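# Move glass beaker from door-side rack to window bench

## Task

Lift the beaker from the drying rack on the shelved bench by the door and set it upright, open end facing up, on the work surface of the shelved bench by the window. The task fails if the beaker touches the floor, if it breaks (glass cracks from a drop of more than a few centimetres or a hard knock), or if the robot falls over or is left tilted.

## Robot and tools

ROBOT. TidyBot++: a mobile base 0.54 m long, 0.50 m wide and 0.38 m tall on four powered casters. It carries one seven-joint arm with a two-finger gripper. The shoulder sits 0.12 m ahead of the base centre at 0.68 m height. Link lengths: upper arm 0.42 m, forearm 0.31 m, wrist to hand point 0.31 m. There are two cameras. base_camera is a 644x364 pinhole camera near (0.22, 0, 0.34) in the base frame, looking forward and down. wrist_camera is a 644x476 fisheye that looks where the hand points. Each image comes with a calibration (K, distortion, T_world_to_cam, where world means the base frame), accurate only roughly.

FRAMES. All positions are in metres. Base frame: origin on the floor below the base centre, x forward, y left, z up. hand_pose uses this frame and marks the point midway between the finger pads. The hand's own z axis runs out along the fingers, and the fingers close along its y axis. base_odometry is given in the base frame as it stood at scene start. It comes only from wheel counting, so slip looks like travel. Heading is in radians, left positive, from -3.142 to 3.142. base_tilt is in degrees, positive when leaning forward or to the right.

move. One call sends one action, built from any of base, joints, target and speeds, plus the options cameras and blocking.
- base: an object holding relative offsets measured from the base's current spot, along its axes at the start of the command. translate_m: -2 to 2 m, forward positive. strafe_m: -2 to 2 m, left positive. rotate_rad: -6.3 to 6.3 rad, counter-clockwise seen from above positive.
- joints: absolute angles in radians, keyed by name. joint_1_rad: any angle, tolerance 0.039; it turns the whole arm about vertical, and positive is clockwise seen from above. joint_2_rad: -2.249 to 2.249, shoulder; 0 is upper arm vertical, positive leans forward. joint_3_rad: any angle. joint_4_rad: -2.579 to 2.579, elbow; 0 is straight, and negative bends forward when joint_3 is 3.14. joint_5_rad: any angle. joint_6_rad: -2.099 to 2.099, wrist; negative bends the hand forward when joint_3 is 3.14 and joint_5 is 0. joint_7_rad: any angle, hand roll; with the hand down, positive is counter-clockwise, and at 1.57 the fingers open left and right. gripper_pos: 0 is fully open, 1 fully closed. The finger gap is about 85 x (1 - gripper_pos) mm. Joints that accept any angle take the short way round, so turn them in steps under half a turn.
- target: a single list of seven numbers [x, y, z, qw, qx, qy, qz]. It is an absolute hand pose in the base frame, given as metres plus a unit quaternion. When target is used, joints may contain only gripper_pos.
- speeds: top speeds for this one action. translate_m and strafe_m: 0.05 to 0.5 m/s; if both are commanded, give a speed for only one of them. rotate_rad: 0.1 to 1.57 rad/s. gripper_pos may also be given.
- cameras: a list drawn from base_camera, wrist_camera and all. Leaving it out means all; [] means no images.
- blocking: true (the default) returns once everything is at rest. false returns after about 0.5 s while motion continues; wait(0) then reports it under "earlier move".
A call with an unknown key is invalid. A value out of range is refused, and after a refusal, or an uncommanded stop, the rest of the reply's move, wait and finished_scene calls are skipped.

Other tools. wait(seconds 0 to 10) commands nothing new and returns the state. stop brakes every running motion. zoom_image(camera, region [x0, y0, x1, y1] in pixels, at most 504x504) enlarges part of the latest image. finished_scene(scene, 1 to 2) ends the scene, and the beaker must then stay in place on its own.

RESULTS. pictures lists the cameras in image order. move reports done or the worst status. base_status, joint_status and hand_status use these words: done, moving, off_target, contact_stop, time_out, not_followed, torque_fault, limit_stop_at_motor_heat. hand_pose is where the hand actually is. hand_target is where the joint targets would put it. joint_positions gives the readings. motor_effort is in percent of maximum, with the peak of the last action in brackets. Also reported: base_odometry, base_tilt, on_its_own, Motor temperatures, and warnings such as MOTOR HOT, ARM HIT, "joint command not followed" or "pose unreachable" (each with a cause).

ACCURACY. hand_status reads done when within 10 mm and 2 degrees, but most moves end off_target by up to about 3 cm. To correct, add (wanted position minus hand_pose) to the previous target. To keep a loaded hand still, resend hand_target, not hand_pose. The arm sags under a load and does not avoid obstacles; it keeps pushing. A pose beyond reach lets the arm wander for up to 10 s and then time out. A hand pointing down can rise to roughly 0.94 m only when close to the base. Targets low, forward and close to the base tend to fail and can hit the base. For joint moves, send last command plus (wanted minus read). A hand_pose that stops sinking while commands keep going lower means the object has landed.

CAUTIONS. The beaker is glass. Close the gripper only as far as needed: gripper_pos 1 squeezes at 100 to 150 N. Put it down gently from no more than a few millimetres up, release it before pulling away, and carry it with the arm tucked in. Never drive the base while the arm is caught on something above about 0.6 m, and avoid reaching far or swinging the stretched arm sideways, since the robot can tip. A torque fault above 104.5 N m (joints 1-4) or 51.3 N m (joints 5-7) freezes the arm for 10 s. Motors over 75 °C lose their hold for 30 to 60 s, so do not leave the arm stretched or loaded for long. A blocked base keeps pushing until it times out at 14 s. Odometry drifts over many moves, so check against the camera images.

Each tool is called after "Request:" in YAML: its name, and indented under it one key for each argument.

## Session

Request:
move:

Scene clock: 0.00 s.
Motor temperatures (°C): [31 35 32 33 34 36 38]
base_odometry: x=+0.000 y=+0.000 heading=+0.000
base_tilt: forward=+0.1 right=+0.0
base_status: not commanded
joint_positions: joint_1_rad=+0.009 joint_2_rad=-0.320 joint_3_rad=+3.141 joint_4_rad=-2.500 joint_5_rad=+0.047 joint_6_rad=-0.857 joint_7_rad=+1.608 gripper_pos=+0.000
joint_status: not commanded
motor_effort: joint_1_rad=+1 joint_2_rad=-2 joint_3_rad=+1 joint_4_rad=+12 joint_5_rad=+1 joint_6_rad=+0 joint_7_rad=-1
hand_pose: x=+0.2772 y=-0.0110 z=+0.5921 quat_wxyz=(+0.020, +0.998, +0.029, +0.052) (m; base frame)
hand_target: x=+0.2776 y=-0.0110 z=+0.5923 quat_wxyz=(+0.020, +0.998, +0.029, +0.052) (m; base frame)
hand_status: not commanded
pictures: base_camera, wrist_camera

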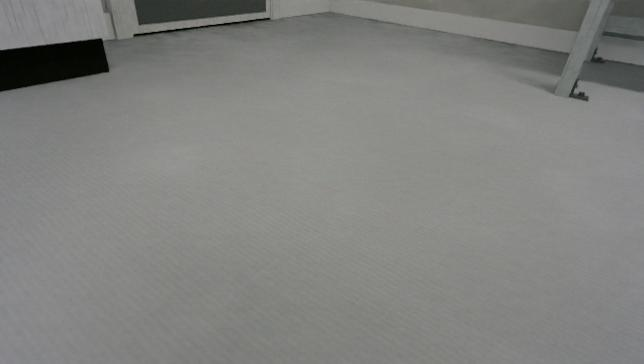

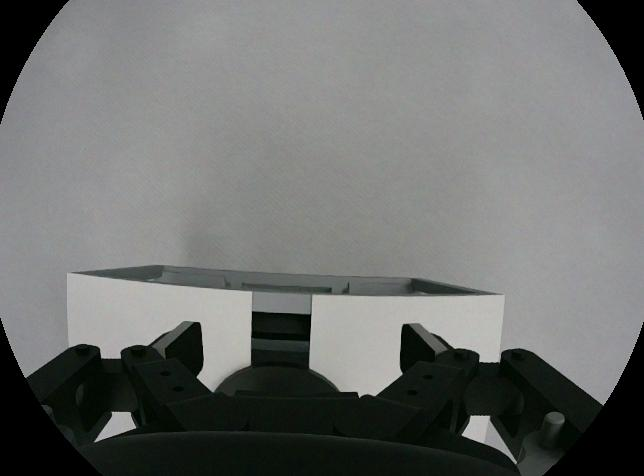

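Request:
move:
  joints: {"joint_6_rad": 0.55}

Scene clock: 5.63 s.
Motor temperatures (°C): [30 35 32 33 34 36 38]
move: done
base_odometry: x=+0.000 y=+0.000 heading=+0.000
base_tilt: forward=+0.2 right=+0.0
base_status: not commanded
joint_positions: joint_1_rad=+0.009 joint_2_rad=-0.320 joint_3_rad=+3.141 joint_4_rad=-2.500 joint_5_rad=+0.047 joint_6_rad=+0.513 joint_7_rad=+1.608 gripper_pos=+0.000
joint_status: all done
motor_effort: joint_1_rad=+0(1) joint_2_rad=-6(7) joint_3_rad=+1(1) joint_4_rad=+17(17) joint_5_rad=+1(1) joint_6_rad=+8(8) joint_7_rad=-1(3)
hand_pose: x=+0.5542 y=+0.0047 z=+0.8710 quat_wxyz=(+0.021, +0.740, +0.033, +0.672) (m; base frame)
hand_target: x=+0.5554 y=+0.0052 z=+0.8834 quat_wxyz=(+0.021, +0.727, +0.033, +0.686) (m; base frame)
hand_status: not commanded
pictures: base_camera, wrist_camera
camera_calibration:
wrist_camera: T_world_to_cam=[[-0.0123356, -0.995637, 0.0924966, -0.0786542], [-0.11821, -0.0904029, -0.988865, 0.9777], [0.992912, -0.0231323, -0.116579, -0.314137], [0, 0, 0, 1]] pos_world=[0.426514, 0.0028092, 0.937467]

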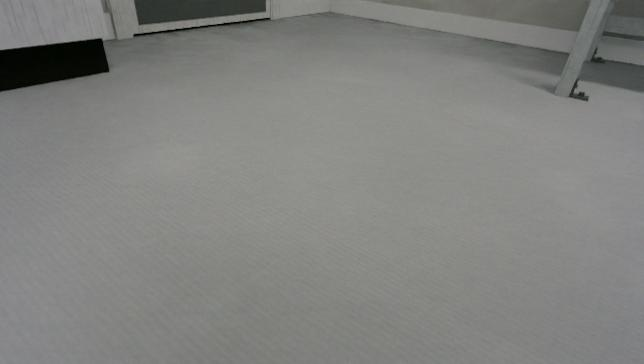

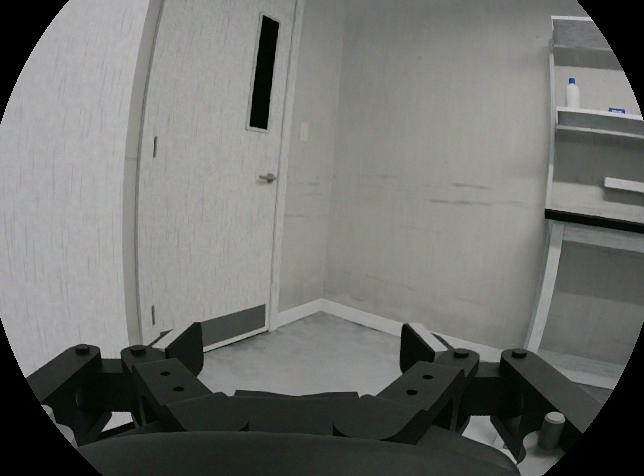

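Request:
move:
  base: {"rotate_rad": -0.8}

Request:
move:
  base: {"rotate_rad": -0.9}

Scene clock: 8.63 s.
Motor temperatures (°C): [30 35 32 33 34 36 38]
move: done
base_odometry: x=+0.000 y=+0.000 heading=-0.800
base_tilt: forward=+0.2 right=+0.0
base_status: done
joint_positions: joint_1_rad=+0.009 joint_2_rad=-0.320 joint_3_rad=+3.142 joint_4_rad=-2.500 joint_5_rad=+0.047 joint_6_rad=+0.513 joint_7_rad=+1.608 gripper_pos=+0.000
joint_status: not commanded
motor_effort: joint_1_rad=+0(2) joint_2_rad=-6(7) joint_3_rad=+1(2) joint_4_rad=+17(17) joint_5_rad=+1(1) joint_6_rad=+8(8) joint_7_rad=-1(3)
hand_pose: x=+0.5542 y=+0.0041 z=+0.8710 quat_wxyz=(+0.021, +0.740, +0.033, +0.672) (m; base frame)
hand_target: x=+0.5554 y=+0.0052 z=+0.8834 quat_wxyz=(+0.021, +0.727, +0.033, +0.686) (m; base frame)
hand_status: not commanded
pictures: base_camera, wrist_camera
camera_calibration:
wrist_camera: T_world_to_cam=[[-0.0135336, -0.995658, 0.092099, -0.0782402], [-0.118254, -0.0898673, -0.988908, 0.977735], [0.992891, -0.0242745, -0.116524, -0.314199], [0, 0, 0, 1]] pos_world=[0.426528, 0.00233896, 0.937485]

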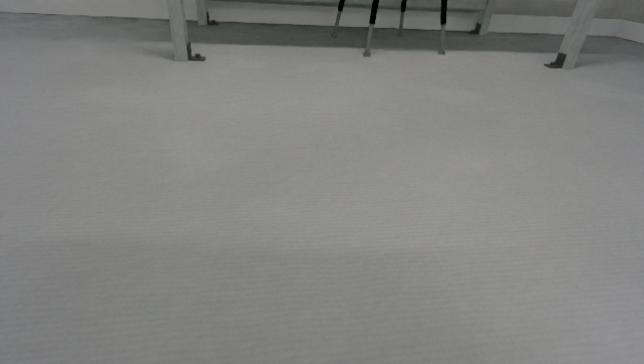

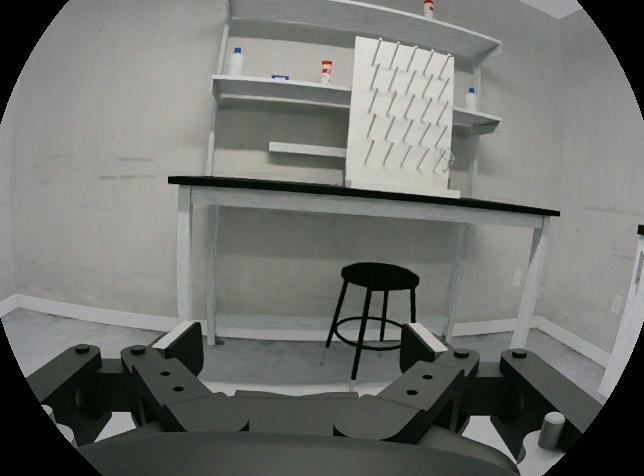

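Scene clock: 10.43 s.
Motor temperatures (°C): [30 34 32 33 34 36 38]
move: done
base_odometry: x=+0.000 y=+0.000 heading=-1.699
base_tilt: forward=+0.1 right=-0.1
base_status: done
joint_positions: joint_1_rad=+0.009 joint_2_rad=-0.320 joint_3_rad=+3.143 joint_4_rad=-2.500 joint_5_rad=+0.047 joint_6_rad=+0.513 joint_7_rad=+1.608 gripper_pos=+0.000
joint_status: not commanded
motor_effort: joint_1_rad=+0(2) joint_2_rad=-6(7) joint_3_rad=+1(2) joint_4_rad=+17(18) joint_5_rad=+1(2) joint_6_rad=+8(8) joint_7_rad=-1(2)
hand_pose: x=+0.5542 y=+0.0038 z=+0.8710 quat_wxyz=(+0.021, +0.740, +0.033, +0.672) (m; base frame)
hand_target: x=+0.5554 y=+0.0052 z=+0.8834 quat_wxyz=(+0.021, +0.727, +0.033, +0.686) (m; base frame)
hand_status: not commanded
pictures: base_camera, wrist_camera
camera_calibration:
wrist_camera: T_world_to_cam=[[-0.0140615, -0.995667, 0.0919241, -0.0780583], [-0.1183, -0.0896309, -0.988924, 0.977754], [0.992878, -0.0247803, -0.116527, -0.314202], [0, 0, 0, 1]] pos_world=[0.426535, 0.00213099, 0.937488]

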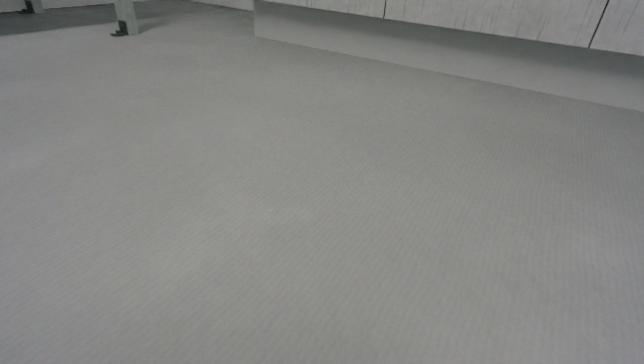

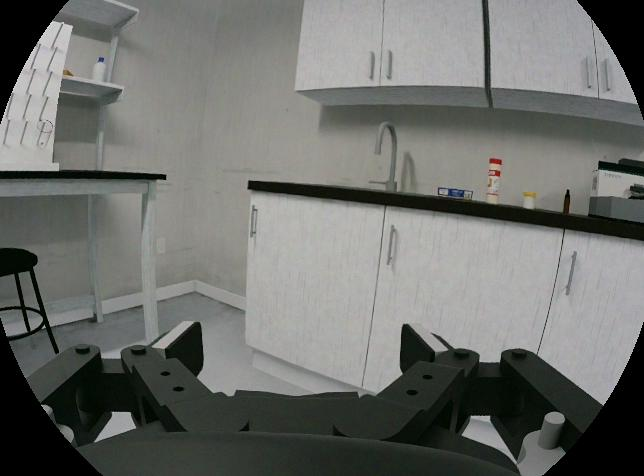

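Request:
move:
  base: {"rotate_rad": -0.9}

Request:
move:
  base: {"rotate_rad": -0.9}

Request:
move:
  base: {"rotate_rad": -0.9}

Scene clock: 13.70 s.
Motor temperatures (°C): [30 34 32 33 34 36 38]
move: done
base_odometry: x=+0.000 y=+0.000 heading=-2.599
base_tilt: forward=+0.2 right=+0.0
base_status: done
joint_positions: joint_1_rad=+0.009 joint_2_rad=-0.320 joint_3_rad=+3.143 joint_4_rad=-2.500 joint_5_rad=+0.047 joint_6_rad=+0.513 joint_7_rad=+1.608 gripper_pos=+0.000
joint_status: not commanded
motor_effort: joint_1_rad=+0(1) joint_2_rad=-7(7) joint_3_rad=+1(2) joint_4_rad=+16(17) joint_5_rad=+1(1) joint_6_rad=+8(8) joint_7_rad=-1(2)
hand_pose: x=+0.5542 y=+0.0037 z=+0.8710 quat_wxyz=(+0.021, +0.740, +0.032, +0.672) (m; base frame)
hand_target: x=+0.5554 y=+0.0052 z=+0.8834 quat_wxyz=(+0.021, +0.727, +0.033, +0.686) (m; base frame)
hand_status: not commanded
pictures: base_camera, wrist_camera
camera_calibration:
wrist_camera: T_world_to_cam=[[-0.014426, -0.995673, 0.0918026, -0.0779313], [-0.118271, -0.0894685, -0.988943, 0.977759], [0.992877, -0.025124, -0.116468, -0.31426], [0, 0, 0, 1]] pos_world=[0.426537, 0.00198909, 0.937501]

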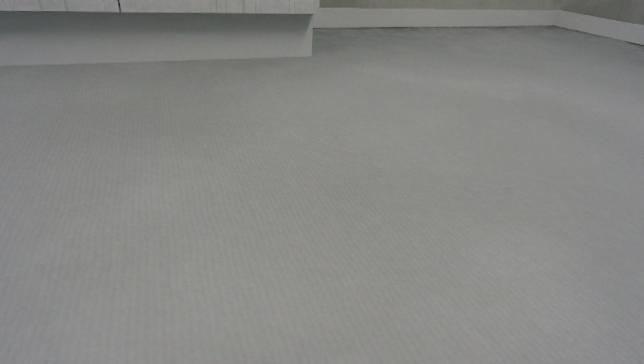

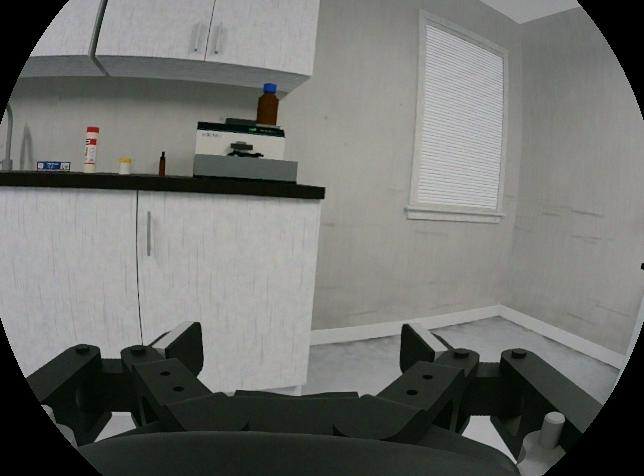

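Scene clock: 15.50 s.
Motor temperatures (°C): [30 34 32 33 34 36 38]
move: done
base_odometry: x=+0.000 y=+0.000 heading=+2.784
base_tilt: forward=+0.1 right=+0.0
base_status: done
joint_positions: joint_1_rad=+0.009 joint_2_rad=-0.320 joint_3_rad=+3.144 joint_4_rad=-2.500 joint_5_rad=+0.047 joint_6_rad=+0.513 joint_7_rad=+1.608 gripper_pos=+0.000
joint_status: not commanded
motor_effort: joint_1_rad=+0(1) joint_2_rad=-6(7) joint_3_rad=+1(2) joint_4_rad=+17(17) joint_5_rad=+0(2) joint_6_rad=+8(8) joint_7_rad=-1(3)
hand_pose: x=+0.5542 y=+0.0036 z=+0.8710 quat_wxyz=(+0.021, +0.740, +0.032, +0.672) (m; base frame)
hand_target: x=+0.5554 y=+0.0052 z=+0.8834 quat_wxyz=(+0.021, +0.727, +0.033, +0.686) (m; base frame)
hand_status: not commanded
pictures: base_camera, wrist_camera
camera_calibration:
wrist_camera: T_world_to_cam=[[-0.0146238, -0.995676, 0.0917364, -0.0778619], [-0.118227, -0.0893807, -0.988956, 0.977758], [0.992879, -0.025308, -0.116409, -0.314317], [0, 0, 0, 1]] pos_world=[0.426537, 0.00191285, 0.937513]

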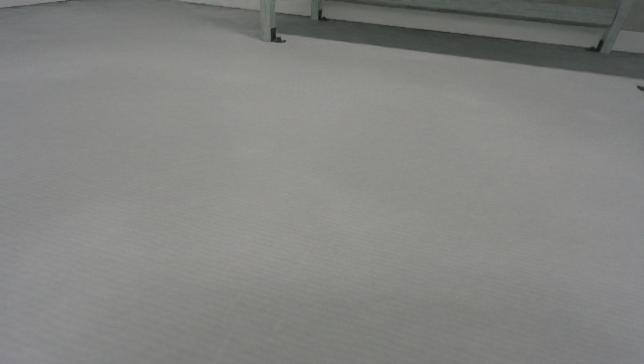

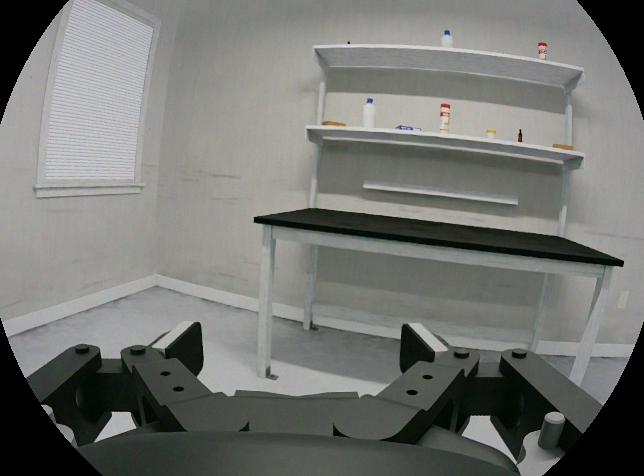

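Scene clock: 17.30 s.
Motor temperatures (°C): [30 34 31 33 34 36 38]
move: done
base_odometry: x=+0.000 y=+0.000 heading=+1.885
base_tilt: forward=+0.1 right=-0.1
base_status: done
joint_positions: joint_1_rad=+0.009 joint_2_rad=-0.320 joint_3_rad=+3.144 joint_4_rad=-2.500 joint_5_rad=+0.047 joint_6_rad=+0.513 joint_7_rad=+1.608 gripper_pos=+0.000
joint_status: not commanded
motor_effort: joint_1_rad=+0(2) joint_2_rad=-6(7) joint_3_rad=+1(2) joint_4_rad=+17(17) joint_5_rad=+1(2) joint_6_rad=+8(8) joint_7_rad=-2(2)
hand_pose: x=+0.5542 y=+0.0035 z=+0.8710 quat_wxyz=(+0.021, +0.740, +0.032, +0.672) (m; base frame)
hand_target: x=+0.5554 y=+0.0052 z=+0.8834 quat_wxyz=(+0.021, +0.727, +0.033, +0.686) (m; base frame)
hand_status: not commanded
pictures: base_camera, wrist_camera
camera_calibration:
wrist_camera: T_world_to_cam=[[-0.0147349, -0.995678, 0.0916995, -0.0778236], [-0.118237, -0.089331, -0.988959, 0.977762], [0.992876, -0.0254145, -0.11641, -0.314317], [0, 0, 0, 1]] pos_world=[0.426539, 0.00186907, 0.937513]

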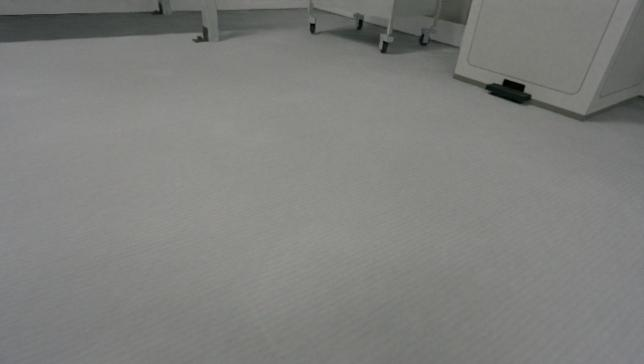

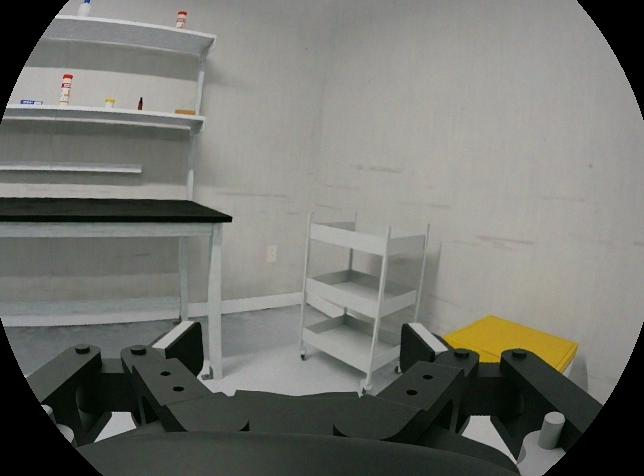

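Request:
move:
  base: {"rotate_rad": -2.75}
  cameras: ["wrist_camera"]

Scene clock: 22.33 s.
Motor temperatures (°C): [30 34 31 33 34 36 38]
move: done
base_odometry: x=+0.000 y=+0.000 heading=-0.865
base_tilt: forward=+0.1 right=-0.1
base_status: done
joint_positions: joint_1_rad=+0.009 joint_2_rad=-0.320 joint_3_rad=+3.143 joint_4_rad=-2.500 joint_5_rad=+0.047 joint_6_rad=+0.513 joint_7_rad=+1.608 gripper_pos=+0.000
joint_status: not commanded
motor_effort: joint_1_rad=+0(2) joint_2_rad=-7(8) joint_3_rad=+1(2) joint_4_rad=+17(17) joint_5_rad=+0(2) joint_6_rad=+8(8) joint_7_rad=-2(2)
hand_pose: x=+0.5542 y=+0.0037 z=+0.8710 quat_wxyz=(+0.021, +0.740, +0.032, +0.672) (m; base frame)
hand_target: x=+0.5554 y=+0.0052 z=+0.8834 quat_wxyz=(+0.021, +0.727, +0.033, +0.686) (m; base frame)
hand_status: not commanded
pictures: wrist_camera
camera_calibration:
wrist_camera: T_world_to_cam=[[-0.0142903, -0.995671, 0.0918468, -0.0779767], [-0.118198, -0.08953, -0.988946, 0.977746], [0.992887, -0.0249885, -0.116407, -0.314315], [0, 0, 0, 1]] pos_world=[0.426533, 0.0020442, 0.937511]

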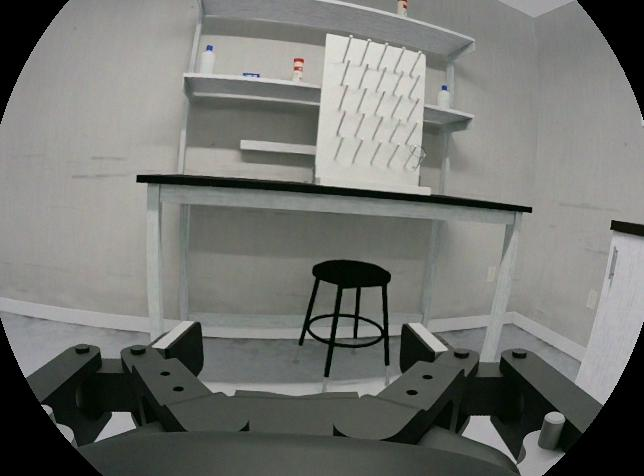

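Request:
zoom_image:
  camera: "wrist_camera"
  region: [300, 20, 480, 210]

Scaled by 2.653.

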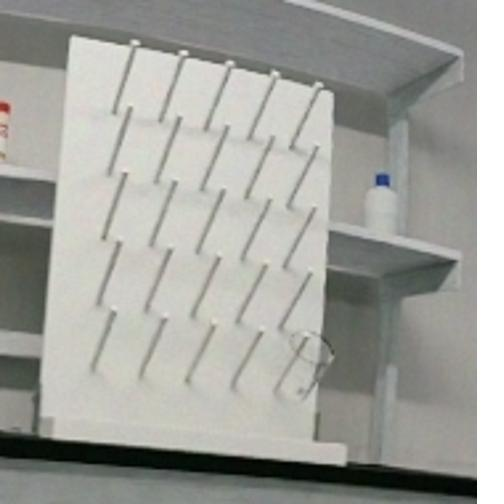

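Request:
move:
  base: {"translate_m": 0.963, "strafe_m": -0.689, "rotate_rad": 0.23}

Scene clock: 76.07 s.
Motor temperatures (°C): [30 33 30 33 34 36 38]
move: done
base_odometry: x=+0.100 y=-1.180 heading=-0.635
base_tilt: forward=+0.2 right=-0.1
base_status: done
joint_positions: joint_1_rad=+0.009 joint_2_rad=-0.320 joint_3_rad=+3.141 joint_4_rad=-2.500 joint_5_rad=+0.047 joint_6_rad=+0.514 joint_7_rad=+1.608 gripper_pos=+0.000
joint_status: not commanded
motor_effort: joint_1_rad=+0(2) joint_2_rad=-7(8) joint_3_rad=+1(2) joint_4_rad=+17(18) joint_5_rad=+0(2) joint_6_rad=+8(8) joint_7_rad=-1(2)
hand_pose: x=+0.5541 y=+0.0049 z=+0.8715 quat_wxyz=(+0.021, +0.739, +0.034, +0.672) (m; base frame)
hand_target: x=+0.5554 y=+0.0052 z=+0.8834 quat_wxyz=(+0.021, +0.727, +0.033, +0.686) (m; base frame)
hand_status: not commanded
pictures: base_camera, wrist_camera
camera_calibration:
wrist_camera: T_world_to_cam=[[-0.0120399, -0.995632, 0.0925877, -0.0787351], [-0.116677, -0.0905631, -0.989032, 0.97751], [0.993097, -0.0227108, -0.115077, -0.315461], [0, 0, 0, 1]] pos_world=[0.426389, 0.00297082, 0.937776]

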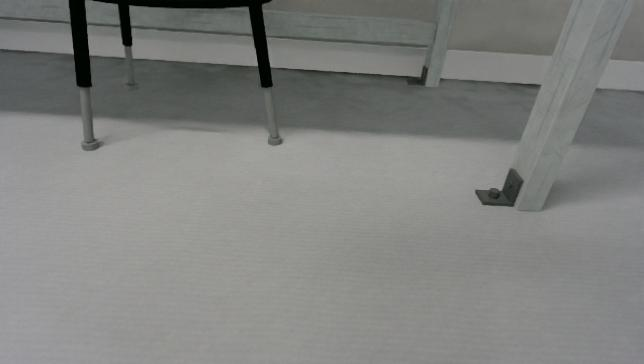

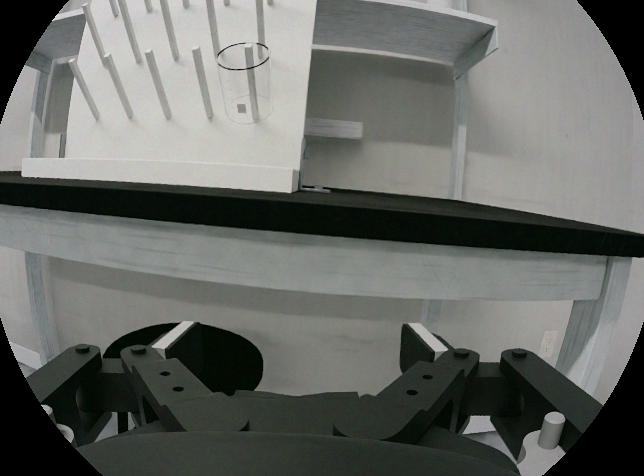

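Request:
zoom_image:
  camera: "wrist_camera"
  region: [180, 20, 330, 140]

Scaled by 3.360.

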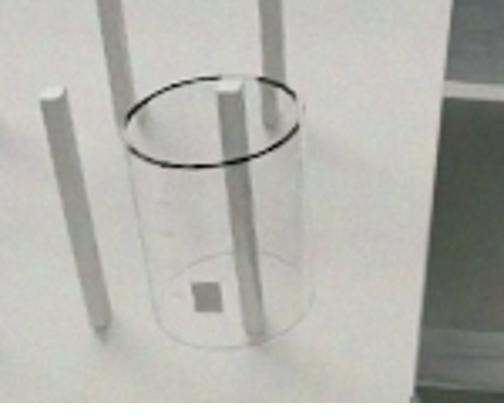

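Request:
move:
  joints: {"joint_1_rad": 0.0, "joint_2_rad": -0.3, "joint_3_rad": 3.1416, "joint_4_rad": -1.87, "joint_5_rad": 0.0, "joint_6_rad": 0.0, "joint_7_rad": 1.5708}

Scene clock: 240.77 s.
Motor temperatures (°C): [30 32 28 33 34 36 38]
move: done
base_odometry: x=+0.100 y=-1.180 heading=-0.635
base_tilt: forward=+0.2 right=+0.0
base_status: not commanded
joint_positions: joint_1_rad=+0.009 joint_2_rad=-0.316 joint_3_rad=+3.141 joint_4_rad=-1.900 joint_5_rad=+0.047 joint_6_rad=+0.058 joint_7_rad=+1.608 gripper_pos=+0.000
joint_status: all done
motor_effort: joint_1_rad=+0(2) joint_2_rad=-9(10) joint_3_rad=+1(2) joint_4_rad=+20(20) joint_5_rad=+1(2) joint_6_rad=+8(10) joint_7_rad=-1(2)
hand_pose: x=+0.6134 y=-0.0018 z=+1.0919 quat_wxyz=(+0.032, +0.690, +0.027, +0.722) (m; base frame)
hand_target: x=+0.6203 y=+0.0013 z=+1.0843 quat_wxyz=(+0.000, +0.707, +0.000, +0.707) (m; base frame)
hand_status: not commanded
pictures: base_camera, wrist_camera
camera_calibration:
wrist_camera: T_world_to_cam=[[-0.0453712, -0.994335, 0.0961196, -0.088544], [0.0219159, -0.0971863, -0.995025, 1.12337], [0.99873, -0.043039, 0.0262012, -0.506815], [0, 0, 0, 1]] pos_world=[0.477534, -0.000679456, 1.13957]

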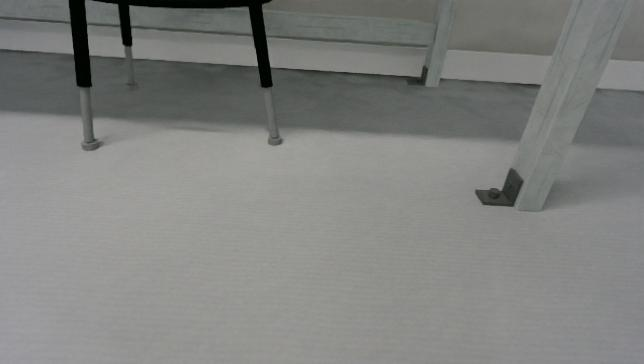

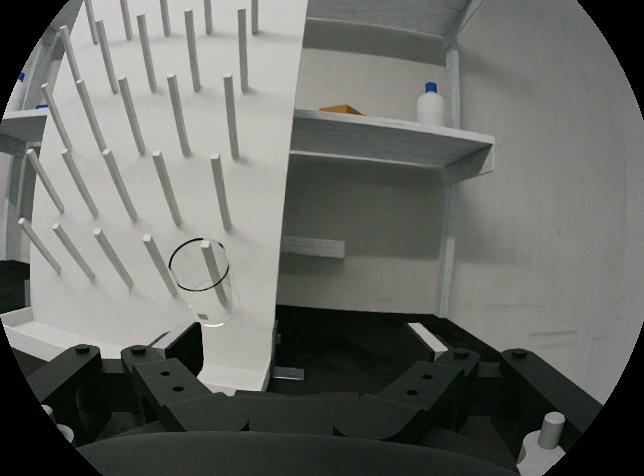

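Request:
zoom_image:
  camera: "wrist_camera"
  region: [80, 210, 300, 390]

Request:
zoom_image:
  camera: "wrist_camera"
  region: [150, 220, 250, 340]

Scaled by 2.291.

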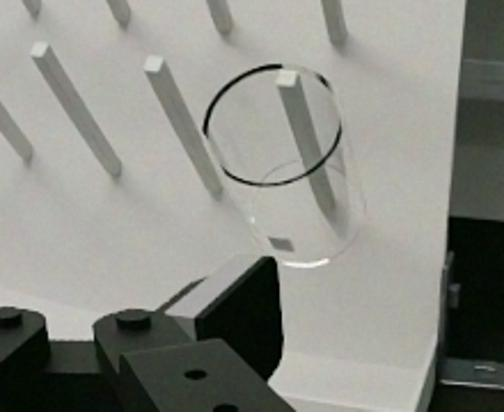

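Scaled by 4.200.

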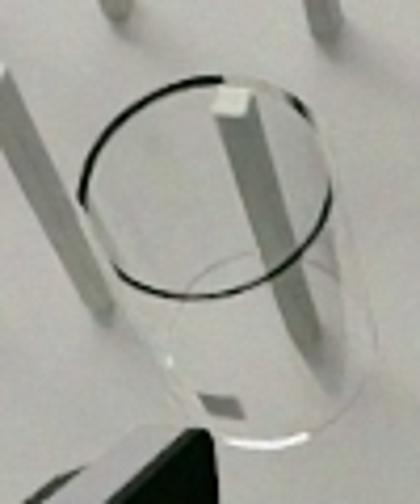

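Request:
move:
  base: {"translate_m": -0.25, "rotate_rad": -0.04}
  cameras: []

Request:
move:
  joints: {"joint_1_rad": 0.0, "joint_2_rad": 0.257, "joint_3_rad": 3.1416, "joint_4_rad": -1.40, "joint_5_rad": -1.571, "joint_6_rad": -1.571, "joint_7_rad": 0.958}

Scene clock: 383.13 s.
Motor temperatures (°C): [30 32 28 34 34 36 38]
move: done
base_odometry: x=-0.101 y=-1.032 heading=-0.674
base_tilt: forward=+0.1 right=+0.0
base_status: done
joint_positions: joint_1_rad=+0.009 joint_2_rad=-0.307 joint_3_rad=+3.142 joint_4_rad=-1.898 joint_5_rad=+0.047 joint_6_rad=+0.053 joint_7_rad=+1.608 gripper_pos=+0.000
joint_status: not commanded
motor_effort: joint_1_rad=-1(2) joint_2_rad=-9(13) joint_3_rad=+0(3) joint_4_rad=+19(20) joint_5_rad=+1(1) joint_6_rad=+8(9) joint_7_rad=-2(2)
hand_pose: x=+0.6171 y=-0.0028 z=+1.0871 quat_wxyz=(+0.033, +0.695, +0.027, +0.718) (m; base frame)
hand_target: x=+0.6203 y=+0.0013 z=+1.0843 quat_wxyz=(+0.000, +0.707, +0.000, +0.707) (m; base frame)
hand_status: not commanded
pictures: none
No camera images: "cameras" was empty.

Scene clock: 385.60 s.
Motor temperatures (°C): [30 32 28 34 34 36 38]
move: done
base_odometry: x=-0.101 y=-1.032 heading=-0.674
base_tilt: forward=+0.1 right=-0.1
base_status: not commanded
joint_positions: joint_1_rad=+0.009 joint_2_rad=+0.240 joint_3_rad=+3.142 joint_4_rad=-1.427 joint_5_rad=-1.490 joint_6_rad=-1.528 joint_7_rad=+1.025 gripper_pos=+0.000
joint_status: all done
motor_effort: joint_1_rad=+0(2) joint_2_rad=-22(24) joint_3_rad=-1(2) joint_4_rad=+15(20) joint_5_rad=-7(9) joint_6_rad=-2(8) joint_7_rad=-1(3)
hand_pose: x=+0.5458 y=+0.3070 z=+1.0345 quat_wxyz=(-0.647, +0.694, -0.247, -0.198) (m; base frame)
hand_target: x=+0.5391 y=+0.3123 z=+1.0621 quat_wxyz=(-0.664, +0.664, -0.242, -0.242) (m; base frame)
hand_status: not commanded
pictures: base_camera, wrist_camera
camera_calibration:
wrist_camera: T_world_to_cam=[[-0.588914, -0.07721, -0.804499, 1.16779], [-0.808178, 0.062886, 0.585571, -0.133508], [0.00537976, 0.99503, -0.0994339, -0.0710355], [0, 0, 0, 1]] pos_world=[0.580211, 0.169243, 1.0106]

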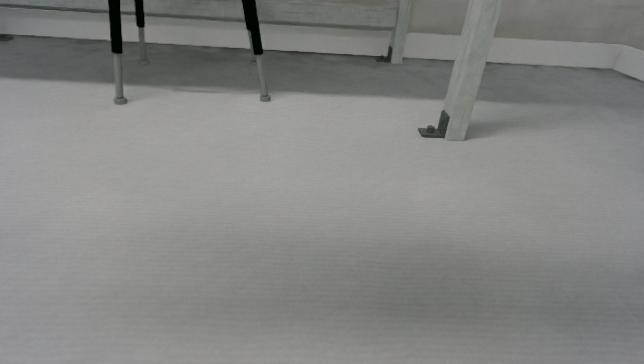

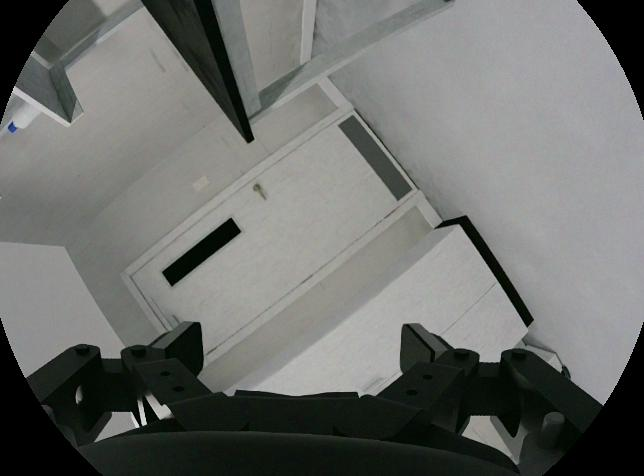

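Request:
move:
  joints: {"joint_1_rad": -0.009, "joint_2_rad": 0.274, "joint_3_rad": 3.1416, "joint_4_rad": -1.373, "joint_5_rad": -1.652, "joint_6_rad": -1.614, "joint_7_rad": 0.891}
  cameras: []

Scene clock: 393.57 s.
Motor temperatures (°C): [30 32 28 34 34 36 38]
move: done
base_odometry: x=-0.101 y=-1.032 heading=-0.674
base_tilt: forward=+0.1 right=+0.1
base_status: not commanded
joint_positions: joint_1_rad=+0.008 joint_2_rad=+0.258 joint_3_rad=+3.142 joint_4_rad=-1.397 joint_5_rad=-1.582 joint_6_rad=-1.578 joint_7_rad=+0.951 gripper_pos=+0.000
joint_status: all done
motor_effort: joint_1_rad=+0(1) joint_2_rad=-23(24) joint_3_rad=-1(2) joint_4_rad=+15(16) joint_5_rad=-8(9) joint_6_rad=-2(3) joint_7_rad=-1(2)
hand_pose: x=+0.5403 y=+0.3086 z=+1.0664 quat_wxyz=(-0.668, +0.660, -0.243, -0.244) (m; base frame)
hand_target: x=+0.5320 y=+0.3147 z=+1.0895 quat_wxyz=(-0.678, +0.635, -0.234, -0.286) (m; base frame)
hand_status: not commanded
pictures: none
No camera images: "cameras" was empty.

Request:
move:
  base: {"strafe_m": -0.272}
  cameras: ["base_camera"]

Request:
move:
  base: {"translate_m": 0.50}

Scene clock: 406.10 s.
Motor temperatures (°C): [30 32 28 34 34 36 38]
move: done
base_odometry: x=-0.271 y=-1.244 heading=-0.675
base_tilt: forward=+0.2 right=+0.0
base_status: done
joint_positions: joint_1_rad=+0.002 joint_2_rad=+0.258 joint_3_rad=+3.145 joint_4_rad=-1.397 joint_5_rad=-1.582 joint_6_rad=-1.578 joint_7_rad=+0.950 gripper_pos=+0.000
joint_status: not commanded
motor_effort: joint_1_rad=+0(4) joint_2_rad=-23(23) joint_3_rad=-1(3) joint_4_rad=+15(16) joint_5_rad=-8(8) joint_6_rad=-2(3) joint_7_rad=-1(2)
hand_pose: x=+0.5394 y=+0.3103 z=+1.0659 quat_wxyz=(-0.667, +0.660, -0.242, -0.246) (m; base frame)
hand_target: x=+0.5320 y=+0.3147 z=+1.0895 quat_wxyz=(-0.678, +0.635, -0.234, -0.286) (m; base frame)
hand_status: not commanded
pictures: base_camera

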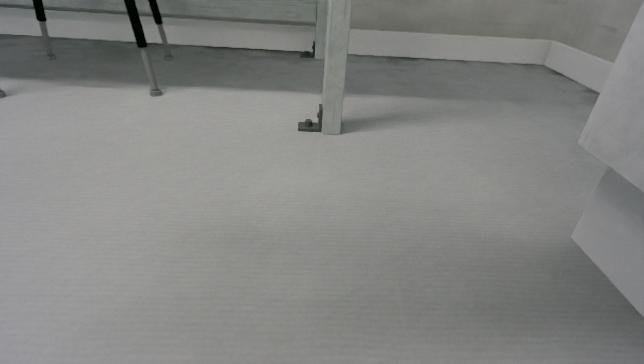

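Scene clock: 408.23 s.
Motor temperatures (°C): [30 32 28 34 34 36 38]
move: done
base_odometry: x=+0.119 y=-1.557 heading=-0.675
base_tilt: forward=+0.2 right=+0.0
base_status: done
joint_positions: joint_1_rad=+0.002 joint_2_rad=+0.277 joint_3_rad=+3.145 joint_4_rad=-1.395 joint_5_rad=-1.582 joint_6_rad=-1.581 joint_7_rad=+0.950 gripper_pos=+0.000
joint_status: not commanded
motor_effort: joint_1_rad=+0(2) joint_2_rad=-24(26) joint_3_rad=-1(2) joint_4_rad=+14(16) joint_5_rad=-8(9) joint_6_rad=-2(3) joint_7_rad=-1(2)
hand_pose: x=+0.5458 y=+0.3103 z=+1.0586 quat_wxyz=(-0.665, +0.658, -0.247, -0.252) (m; base frame)
hand_target: x=+0.5320 y=+0.3147 z=+1.0895 quat_wxyz=(-0.678, +0.635, -0.234, -0.286) (m; base frame)
hand_status: not commanded
pictures: base_camera, wrist_camera
camera_calibration:
wrist_camera: T_world_to_cam=[[-0.649897, -0.0290415, -0.759467, 1.15804], [-0.758767, -0.0326187, 0.650545, -0.213924], [-0.0436657, 0.999046, -0.000836896, -0.150813], [0, 0, 0, 1]] pos_world=[0.583705, 0.177322, 1.01854]

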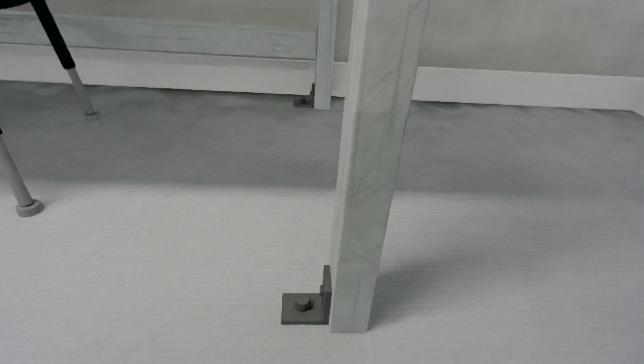

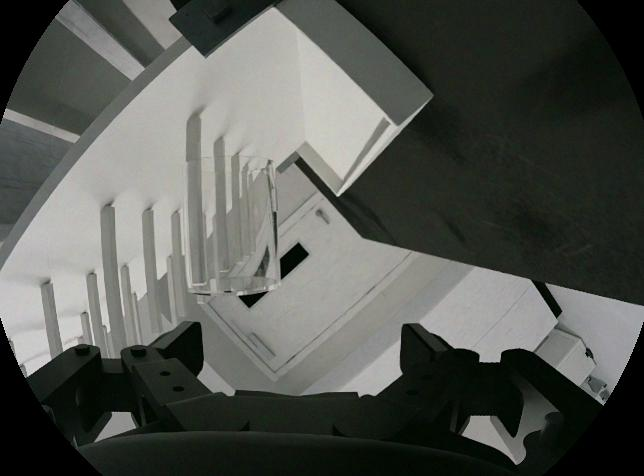

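Request:
move:
  joints: {"joint_2_rad": 0.252}
  cameras: []

Request:
move:
  base: {"translate_m": 0.085}
  speeds: {"translate_m": 0.15}

Scene clock: 433.47 s.
Motor temperatures (°C): [30 32 28 34 34 36 38]
move: done
base_odometry: x=+0.119 y=-1.557 heading=-0.675
base_tilt: forward=+0.2 right=-0.1
base_status: not commanded
joint_positions: joint_1_rad=+0.002 joint_2_rad=+0.272 joint_3_rad=+3.145 joint_4_rad=-1.395 joint_5_rad=-1.582 joint_6_rad=-1.581 joint_7_rad=+0.950 gripper_pos=+0.000
joint_status: all done
motor_effort: joint_1_rad=+0(1) joint_2_rad=-23(24) joint_3_rad=-1(1) joint_4_rad=+15(16) joint_5_rad=-8(8) joint_6_rad=-2(3) joint_7_rad=-1(2)
hand_pose: x=+0.5439 y=+0.3103 z=+1.0607 quat_wxyz=(-0.665, +0.659, -0.246, -0.251) (m; base frame)
hand_target: x=+0.5230 y=+0.3146 z=+1.0985 quat_wxyz=(-0.681, +0.638, -0.227, -0.279) (m; base frame)
hand_status: not commanded
pictures: none
No camera images: "cameras" was empty.

Scene clock: 434.63 s.
Motor temperatures (°C): [30 32 28 34 34 36 38]
move: done
base_odometry: x=+0.186 y=-1.610 heading=-0.675
base_tilt: forward=+0.2 right=+0.0
base_status: done
joint_positions: joint_1_rad=+0.002 joint_2_rad=+0.263 joint_3_rad=+3.145 joint_4_rad=-1.395 joint_5_rad=-1.582 joint_6_rad=-1.582 joint_7_rad=+0.950 gripper_pos=+0.000
joint_status: not commanded
motor_effort: joint_1_rad=+1(2) joint_2_rad=-23(26) joint_3_rad=-1(2) joint_4_rad=+15(16) joint_5_rad=-8(9) joint_6_rad=-2(3) joint_7_rad=-1(2)
hand_pose: x=+0.5403 y=+0.3103 z=+1.0643 quat_wxyz=(-0.666, +0.660, -0.242, -0.248) (m; base frame)
hand_target: x=+0.5230 y=+0.3146 z=+1.0985 quat_wxyz=(-0.681, +0.638, -0.227, -0.279) (m; base frame)
hand_status: not commanded
pictures: base_camera, wrist_camera
camera_calibration:
wrist_camera: T_world_to_cam=[[-0.639548, -0.0297068, -0.768177, 1.16276], [-0.767442, -0.0336346, 0.640236, -0.205815], [-0.0448567, 0.998993, -0.00128732, -0.149914], [0, 0, 0, 1]] pos_world=[0.578966, 0.177383, 1.02478]

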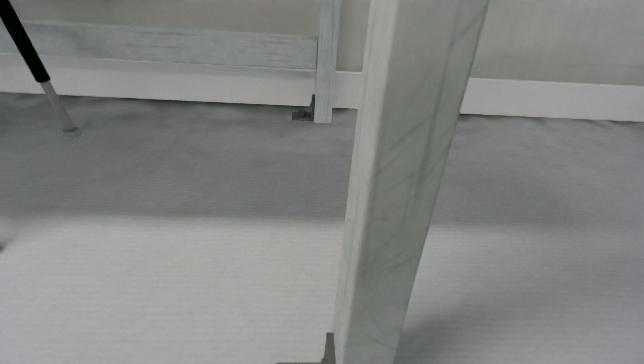

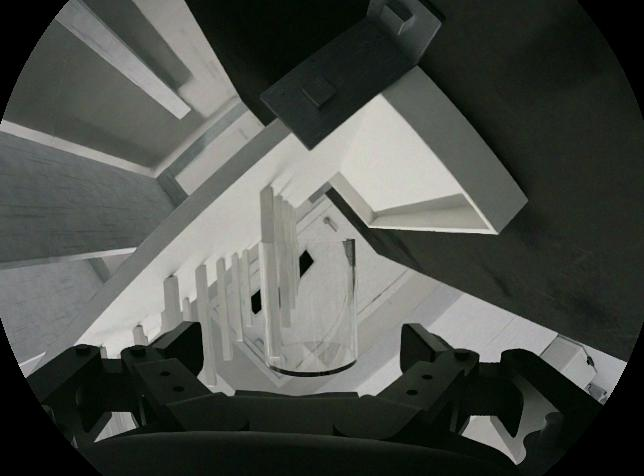

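Request:
zoom_image:
  camera: "wrist_camera"
  region: [150, 220, 450, 440]

Scaled by 1.680.

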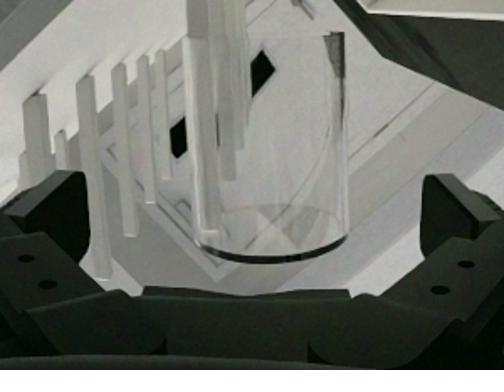

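Request:
move:
  base: {"strafe_m": 0.08}
  speeds: {"strafe_m": 0.1}
  cameras: ["wrist_camera"]

Scene clock: 450.63 s.
Motor temperatures (°C): [30 32 28 34 34 36 38]
move: done
base_odometry: x=+0.236 y=-1.548 heading=-0.676
base_tilt: forward=+0.1 right=-0.1
base_status: done
joint_positions: joint_1_rad=-0.001 joint_2_rad=+0.263 joint_3_rad=+3.144 joint_4_rad=-1.395 joint_5_rad=-1.582 joint_6_rad=-1.582 joint_7_rad=+0.950 gripper_pos=+0.000
joint_status: not commanded
motor_effort: joint_1_rad=+0(2) joint_2_rad=-23(24) joint_3_rad=-1(3) joint_4_rad=+15(15) joint_5_rad=-8(8) joint_6_rad=-2(2) joint_7_rad=-1(2)
hand_pose: x=+0.5392 y=+0.3117 z=+1.0644 quat_wxyz=(-0.666, +0.660, -0.241, -0.249) (m; base frame)
hand_target: x=+0.5230 y=+0.3146 z=+1.0985 quat_wxyz=(-0.681, +0.638, -0.227, -0.279) (m; base frame)
hand_status: not commanded
pictures: wrist_camera
camera_calibration:
wrist_camera: T_world_to_cam=[[-0.639438, -0.0318234, -0.768184, 1.16275], [-0.767317, -0.0364972, 0.640229, -0.205834], [-0.0484108, 0.998827, -0.00108097, -0.149632], [0, 0, 0, 1]] pos_world=[0.578323, 0.178947, 1.02482]

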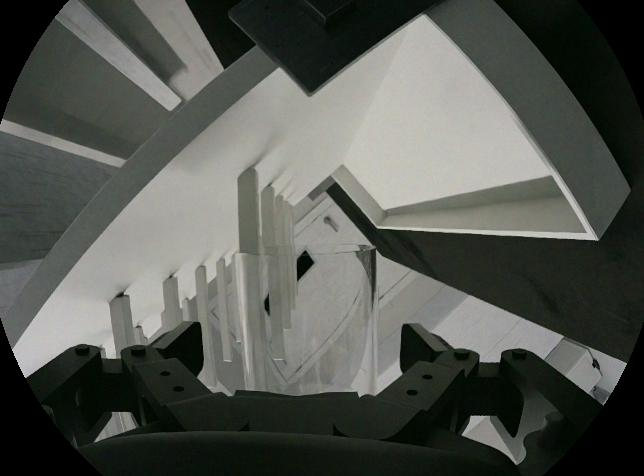

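Request:
zoom_image:
  camera: "wrist_camera"
  region: [180, 220, 430, 420]

Scaled by 2.016.

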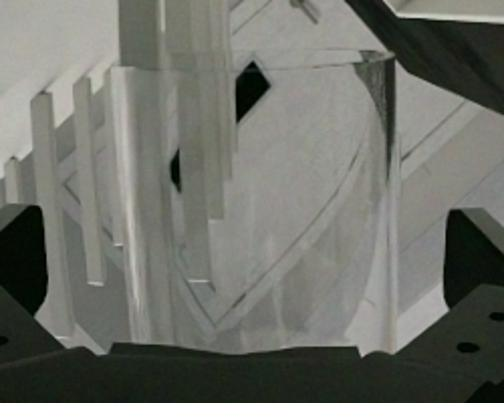

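Request:
move:
  base: {"strafe_m": 0.042}
  speeds: {"strafe_m": 0.1}
  cameras: ["wrist_camera"]

Request:
zoom_image:
  camera: "wrist_camera"
  region: [180, 220, 430, 420]

Scene clock: 456.87 s.
Motor temperatures (°C): [30 33 28 34 35 36 38]
move: done
base_odometry: x=+0.262 y=-1.515 heading=-0.676
base_tilt: forward=+0.1 right=+0.0
base_status: done
joint_positions: joint_1_rad=-0.002 joint_2_rad=+0.263 joint_3_rad=+3.144 joint_4_rad=-1.395 joint_5_rad=-1.582 joint_6_rad=-1.582 joint_7_rad=+0.950 gripper_pos=+0.000
joint_status: not commanded
motor_effort: joint_1_rad=+0(3) joint_2_rad=-23(24) joint_3_rad=-1(3) joint_4_rad=+15(15) joint_5_rad=-8(8) joint_6_rad=-2(2) joint_7_rad=-1(2)
hand_pose: x=+0.5386 y=+0.3125 z=+1.0644 quat_wxyz=(-0.666, +0.661, -0.240, -0.250) (m; base frame)
hand_target: x=+0.5230 y=+0.3146 z=+1.0985 quat_wxyz=(-0.681, +0.638, -0.227, -0.279) (m; base frame)
hand_status: not commanded
pictures: wrist_camera
camera_calibration:
wrist_camera: T_world_to_cam=[[-0.639377, -0.03296, -0.768187, 1.16274], [-0.767246, -0.0380164, 0.640225, -0.205844], [-0.0503056, 0.998733, -0.000981615, -0.149475], [0, 0, 0, 1]] pos_world=[0.577978, 0.179784, 1.02484]

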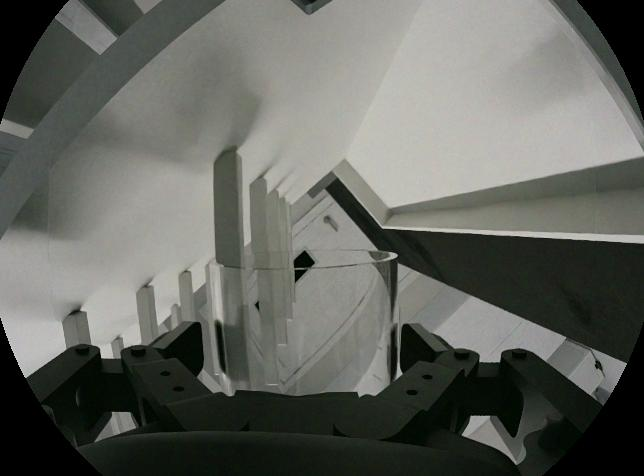

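Scaled by 2.016.

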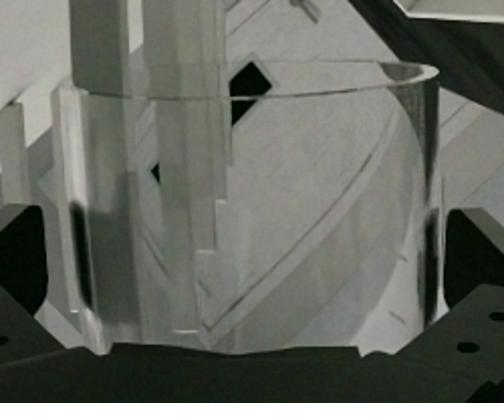

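Request:
move:
  joints: {"gripper_pos": 0.25}
  cameras: ["wrist_camera"]

Request:
zoom_image:
  camera: "wrist_camera"
  region: [180, 220, 430, 420]

Scene clock: 462.53 s.
Motor temperatures (°C): [30 33 28 34 35 36 38]
move: done
base_odometry: x=+0.262 y=-1.515 heading=-0.676
base_tilt: forward=+0.1 right=+0.0
base_status: not commanded
joint_positions: joint_1_rad=-0.002 joint_2_rad=+0.263 joint_3_rad=+3.144 joint_4_rad=-1.395 joint_5_rad=-1.582 joint_6_rad=-1.582 joint_7_rad=+0.950 gripper_pos=+0.226
joint_status: all done
motor_effort: joint_1_rad=+1(1) joint_2_rad=-23(23) joint_3_rad=-1(1) joint_4_rad=+15(16) joint_5_rad=-8(9) joint_6_rad=-2(2) joint_7_rad=-1(2)
hand_pose: x=+0.5385 y=+0.3125 z=+1.0644 quat_wxyz=(-0.666, +0.661, -0.240, -0.250) (m; base frame)
hand_target: x=+0.5230 y=+0.3146 z=+1.0985 quat_wxyz=(-0.681, +0.638, -0.227, -0.279) (m; base frame)
hand_status: not commanded
pictures: wrist_camera
camera_calibration:
wrist_camera: T_world_to_cam=[[-0.639369, -0.033064, -0.768189, 1.16274], [-0.76724, -0.0381663, 0.640223, -0.205844], [-0.0504873, 0.998724, -0.000965712, -0.149393], [0, 0, 0, 1]] pos_world=[0.577946, 0.179791, 1.02485]

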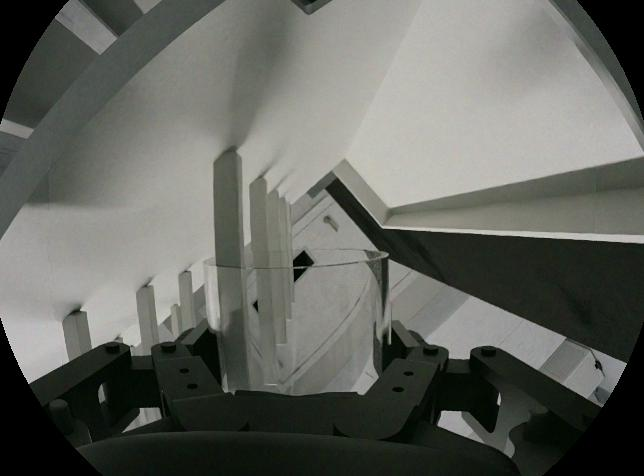

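Scaled by 2.016.

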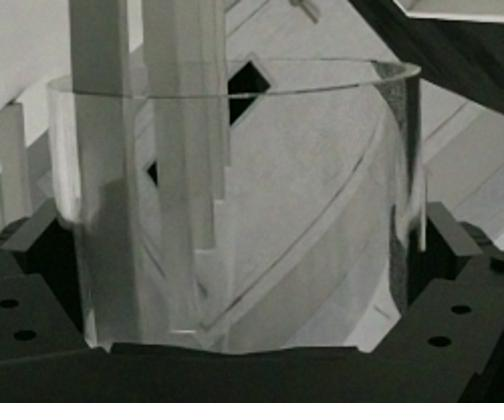

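Request:
move:
  joints: {"gripper_pos": 0.32}
  cameras: ["wrist_camera"]

Scene clock: 465.07 s.
Motor temperatures (°C): [30 33 28 34 35 36 38]
move: off_target
base_odometry: x=+0.262 y=-1.515 heading=-0.676
base_tilt: forward=+0.2 right=+0.0
base_status: not commanded
joint_positions: joint_1_rad=-0.002 joint_2_rad=+0.263 joint_3_rad=+3.144 joint_4_rad=-1.395 joint_5_rad=-1.582 joint_6_rad=-1.582 joint_7_rad=+0.950 gripper_pos=+0.226
joint_status: gripper_pos off_target (ended at +0.226, target +0.320)
motor_effort: joint_1_rad=+0(1) joint_2_rad=-23(23) joint_3_rad=-1(1) joint_4_rad=+14(15) joint_5_rad=-9(9) joint_6_rad=-2(2) joint_7_rad=-1(2)
hand_pose: x=+0.5385 y=+0.3125 z=+1.0644 quat_wxyz=(-0.666, +0.661, -0.240, -0.250) (m; base frame)
hand_target: x=+0.5230 y=+0.3146 z=+1.0985 quat_wxyz=(-0.681, +0.638, -0.227, -0.279) (m; base frame)
hand_status: not commanded
pictures: wrist_camera
camera_calibration:
wrist_camera: T_world_to_cam=[[-0.639369, -0.033064, -0.768189, 1.16274], [-0.76724, -0.0381663, 0.640223, -0.205844], [-0.0504873, 0.998724, -0.000965712, -0.149393], [0, 0, 0, 1]] pos_world=[0.577946, 0.179791, 1.02485]

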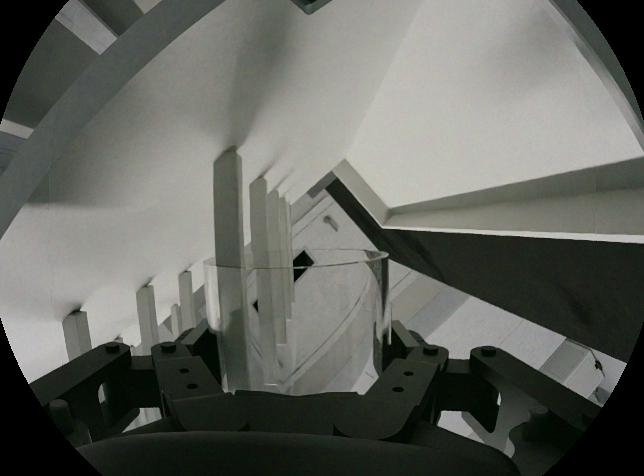

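Request:
move:
  joints: {"joint_4_rad": -1.295, "joint_7_rad": 0.811}
  cameras: ["wrist_camera"]

Scene clock: 480.63 s.
Motor temperatures (°C): [30 33 28 33 35 36 38]
move: done
base_odometry: x=+0.262 y=-1.515 heading=-0.676
base_tilt: forward=+0.1 right=-0.1
base_status: not commanded
joint_positions: joint_1_rad=-0.002 joint_2_rad=+0.263 joint_3_rad=+3.144 joint_4_rad=-1.321 joint_5_rad=-1.582 joint_6_rad=-1.582 joint_7_rad=+0.877 gripper_pos=+0.226
joint_status: all done
motor_effort: joint_1_rad=+0(1) joint_2_rad=-24(24) joint_3_rad=-1(1) joint_4_rad=+15(16) joint_5_rad=-9(9) joint_6_rad=-1(3) joint_7_rad=-1(3)
hand_pose: x=+0.5394 y=+0.3125 z=+1.0875 quat_wxyz=(-0.666, +0.661, -0.240, -0.250) (m; base frame)
hand_target: x=+0.5213 y=+0.3146 z=+1.1220 quat_wxyz=(-0.679, +0.640, -0.226, -0.282) (m; base frame)
hand_status: not commanded
pictures: wrist_camera
camera_calibration:
wrist_camera: T_world_to_cam=[[-0.638339, -0.0342225, -0.768994, 1.18171], [-0.768041, -0.0383263, 0.639253, -0.2184], [-0.0513495, 0.998679, -0.00181912, -0.147934], [0, 0, 0, 1]] pos_world=[0.578995, 0.179809, 1.04807]

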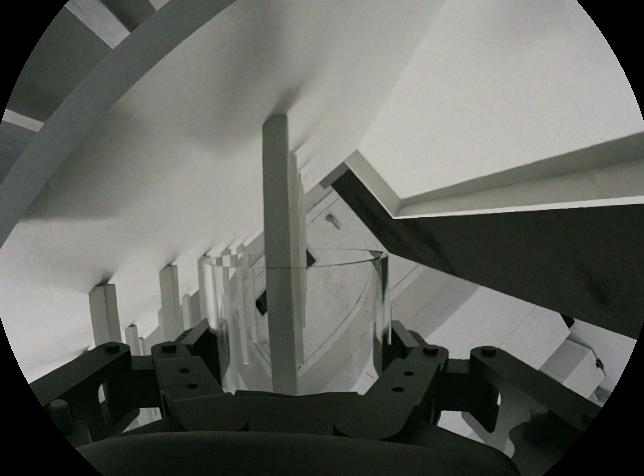

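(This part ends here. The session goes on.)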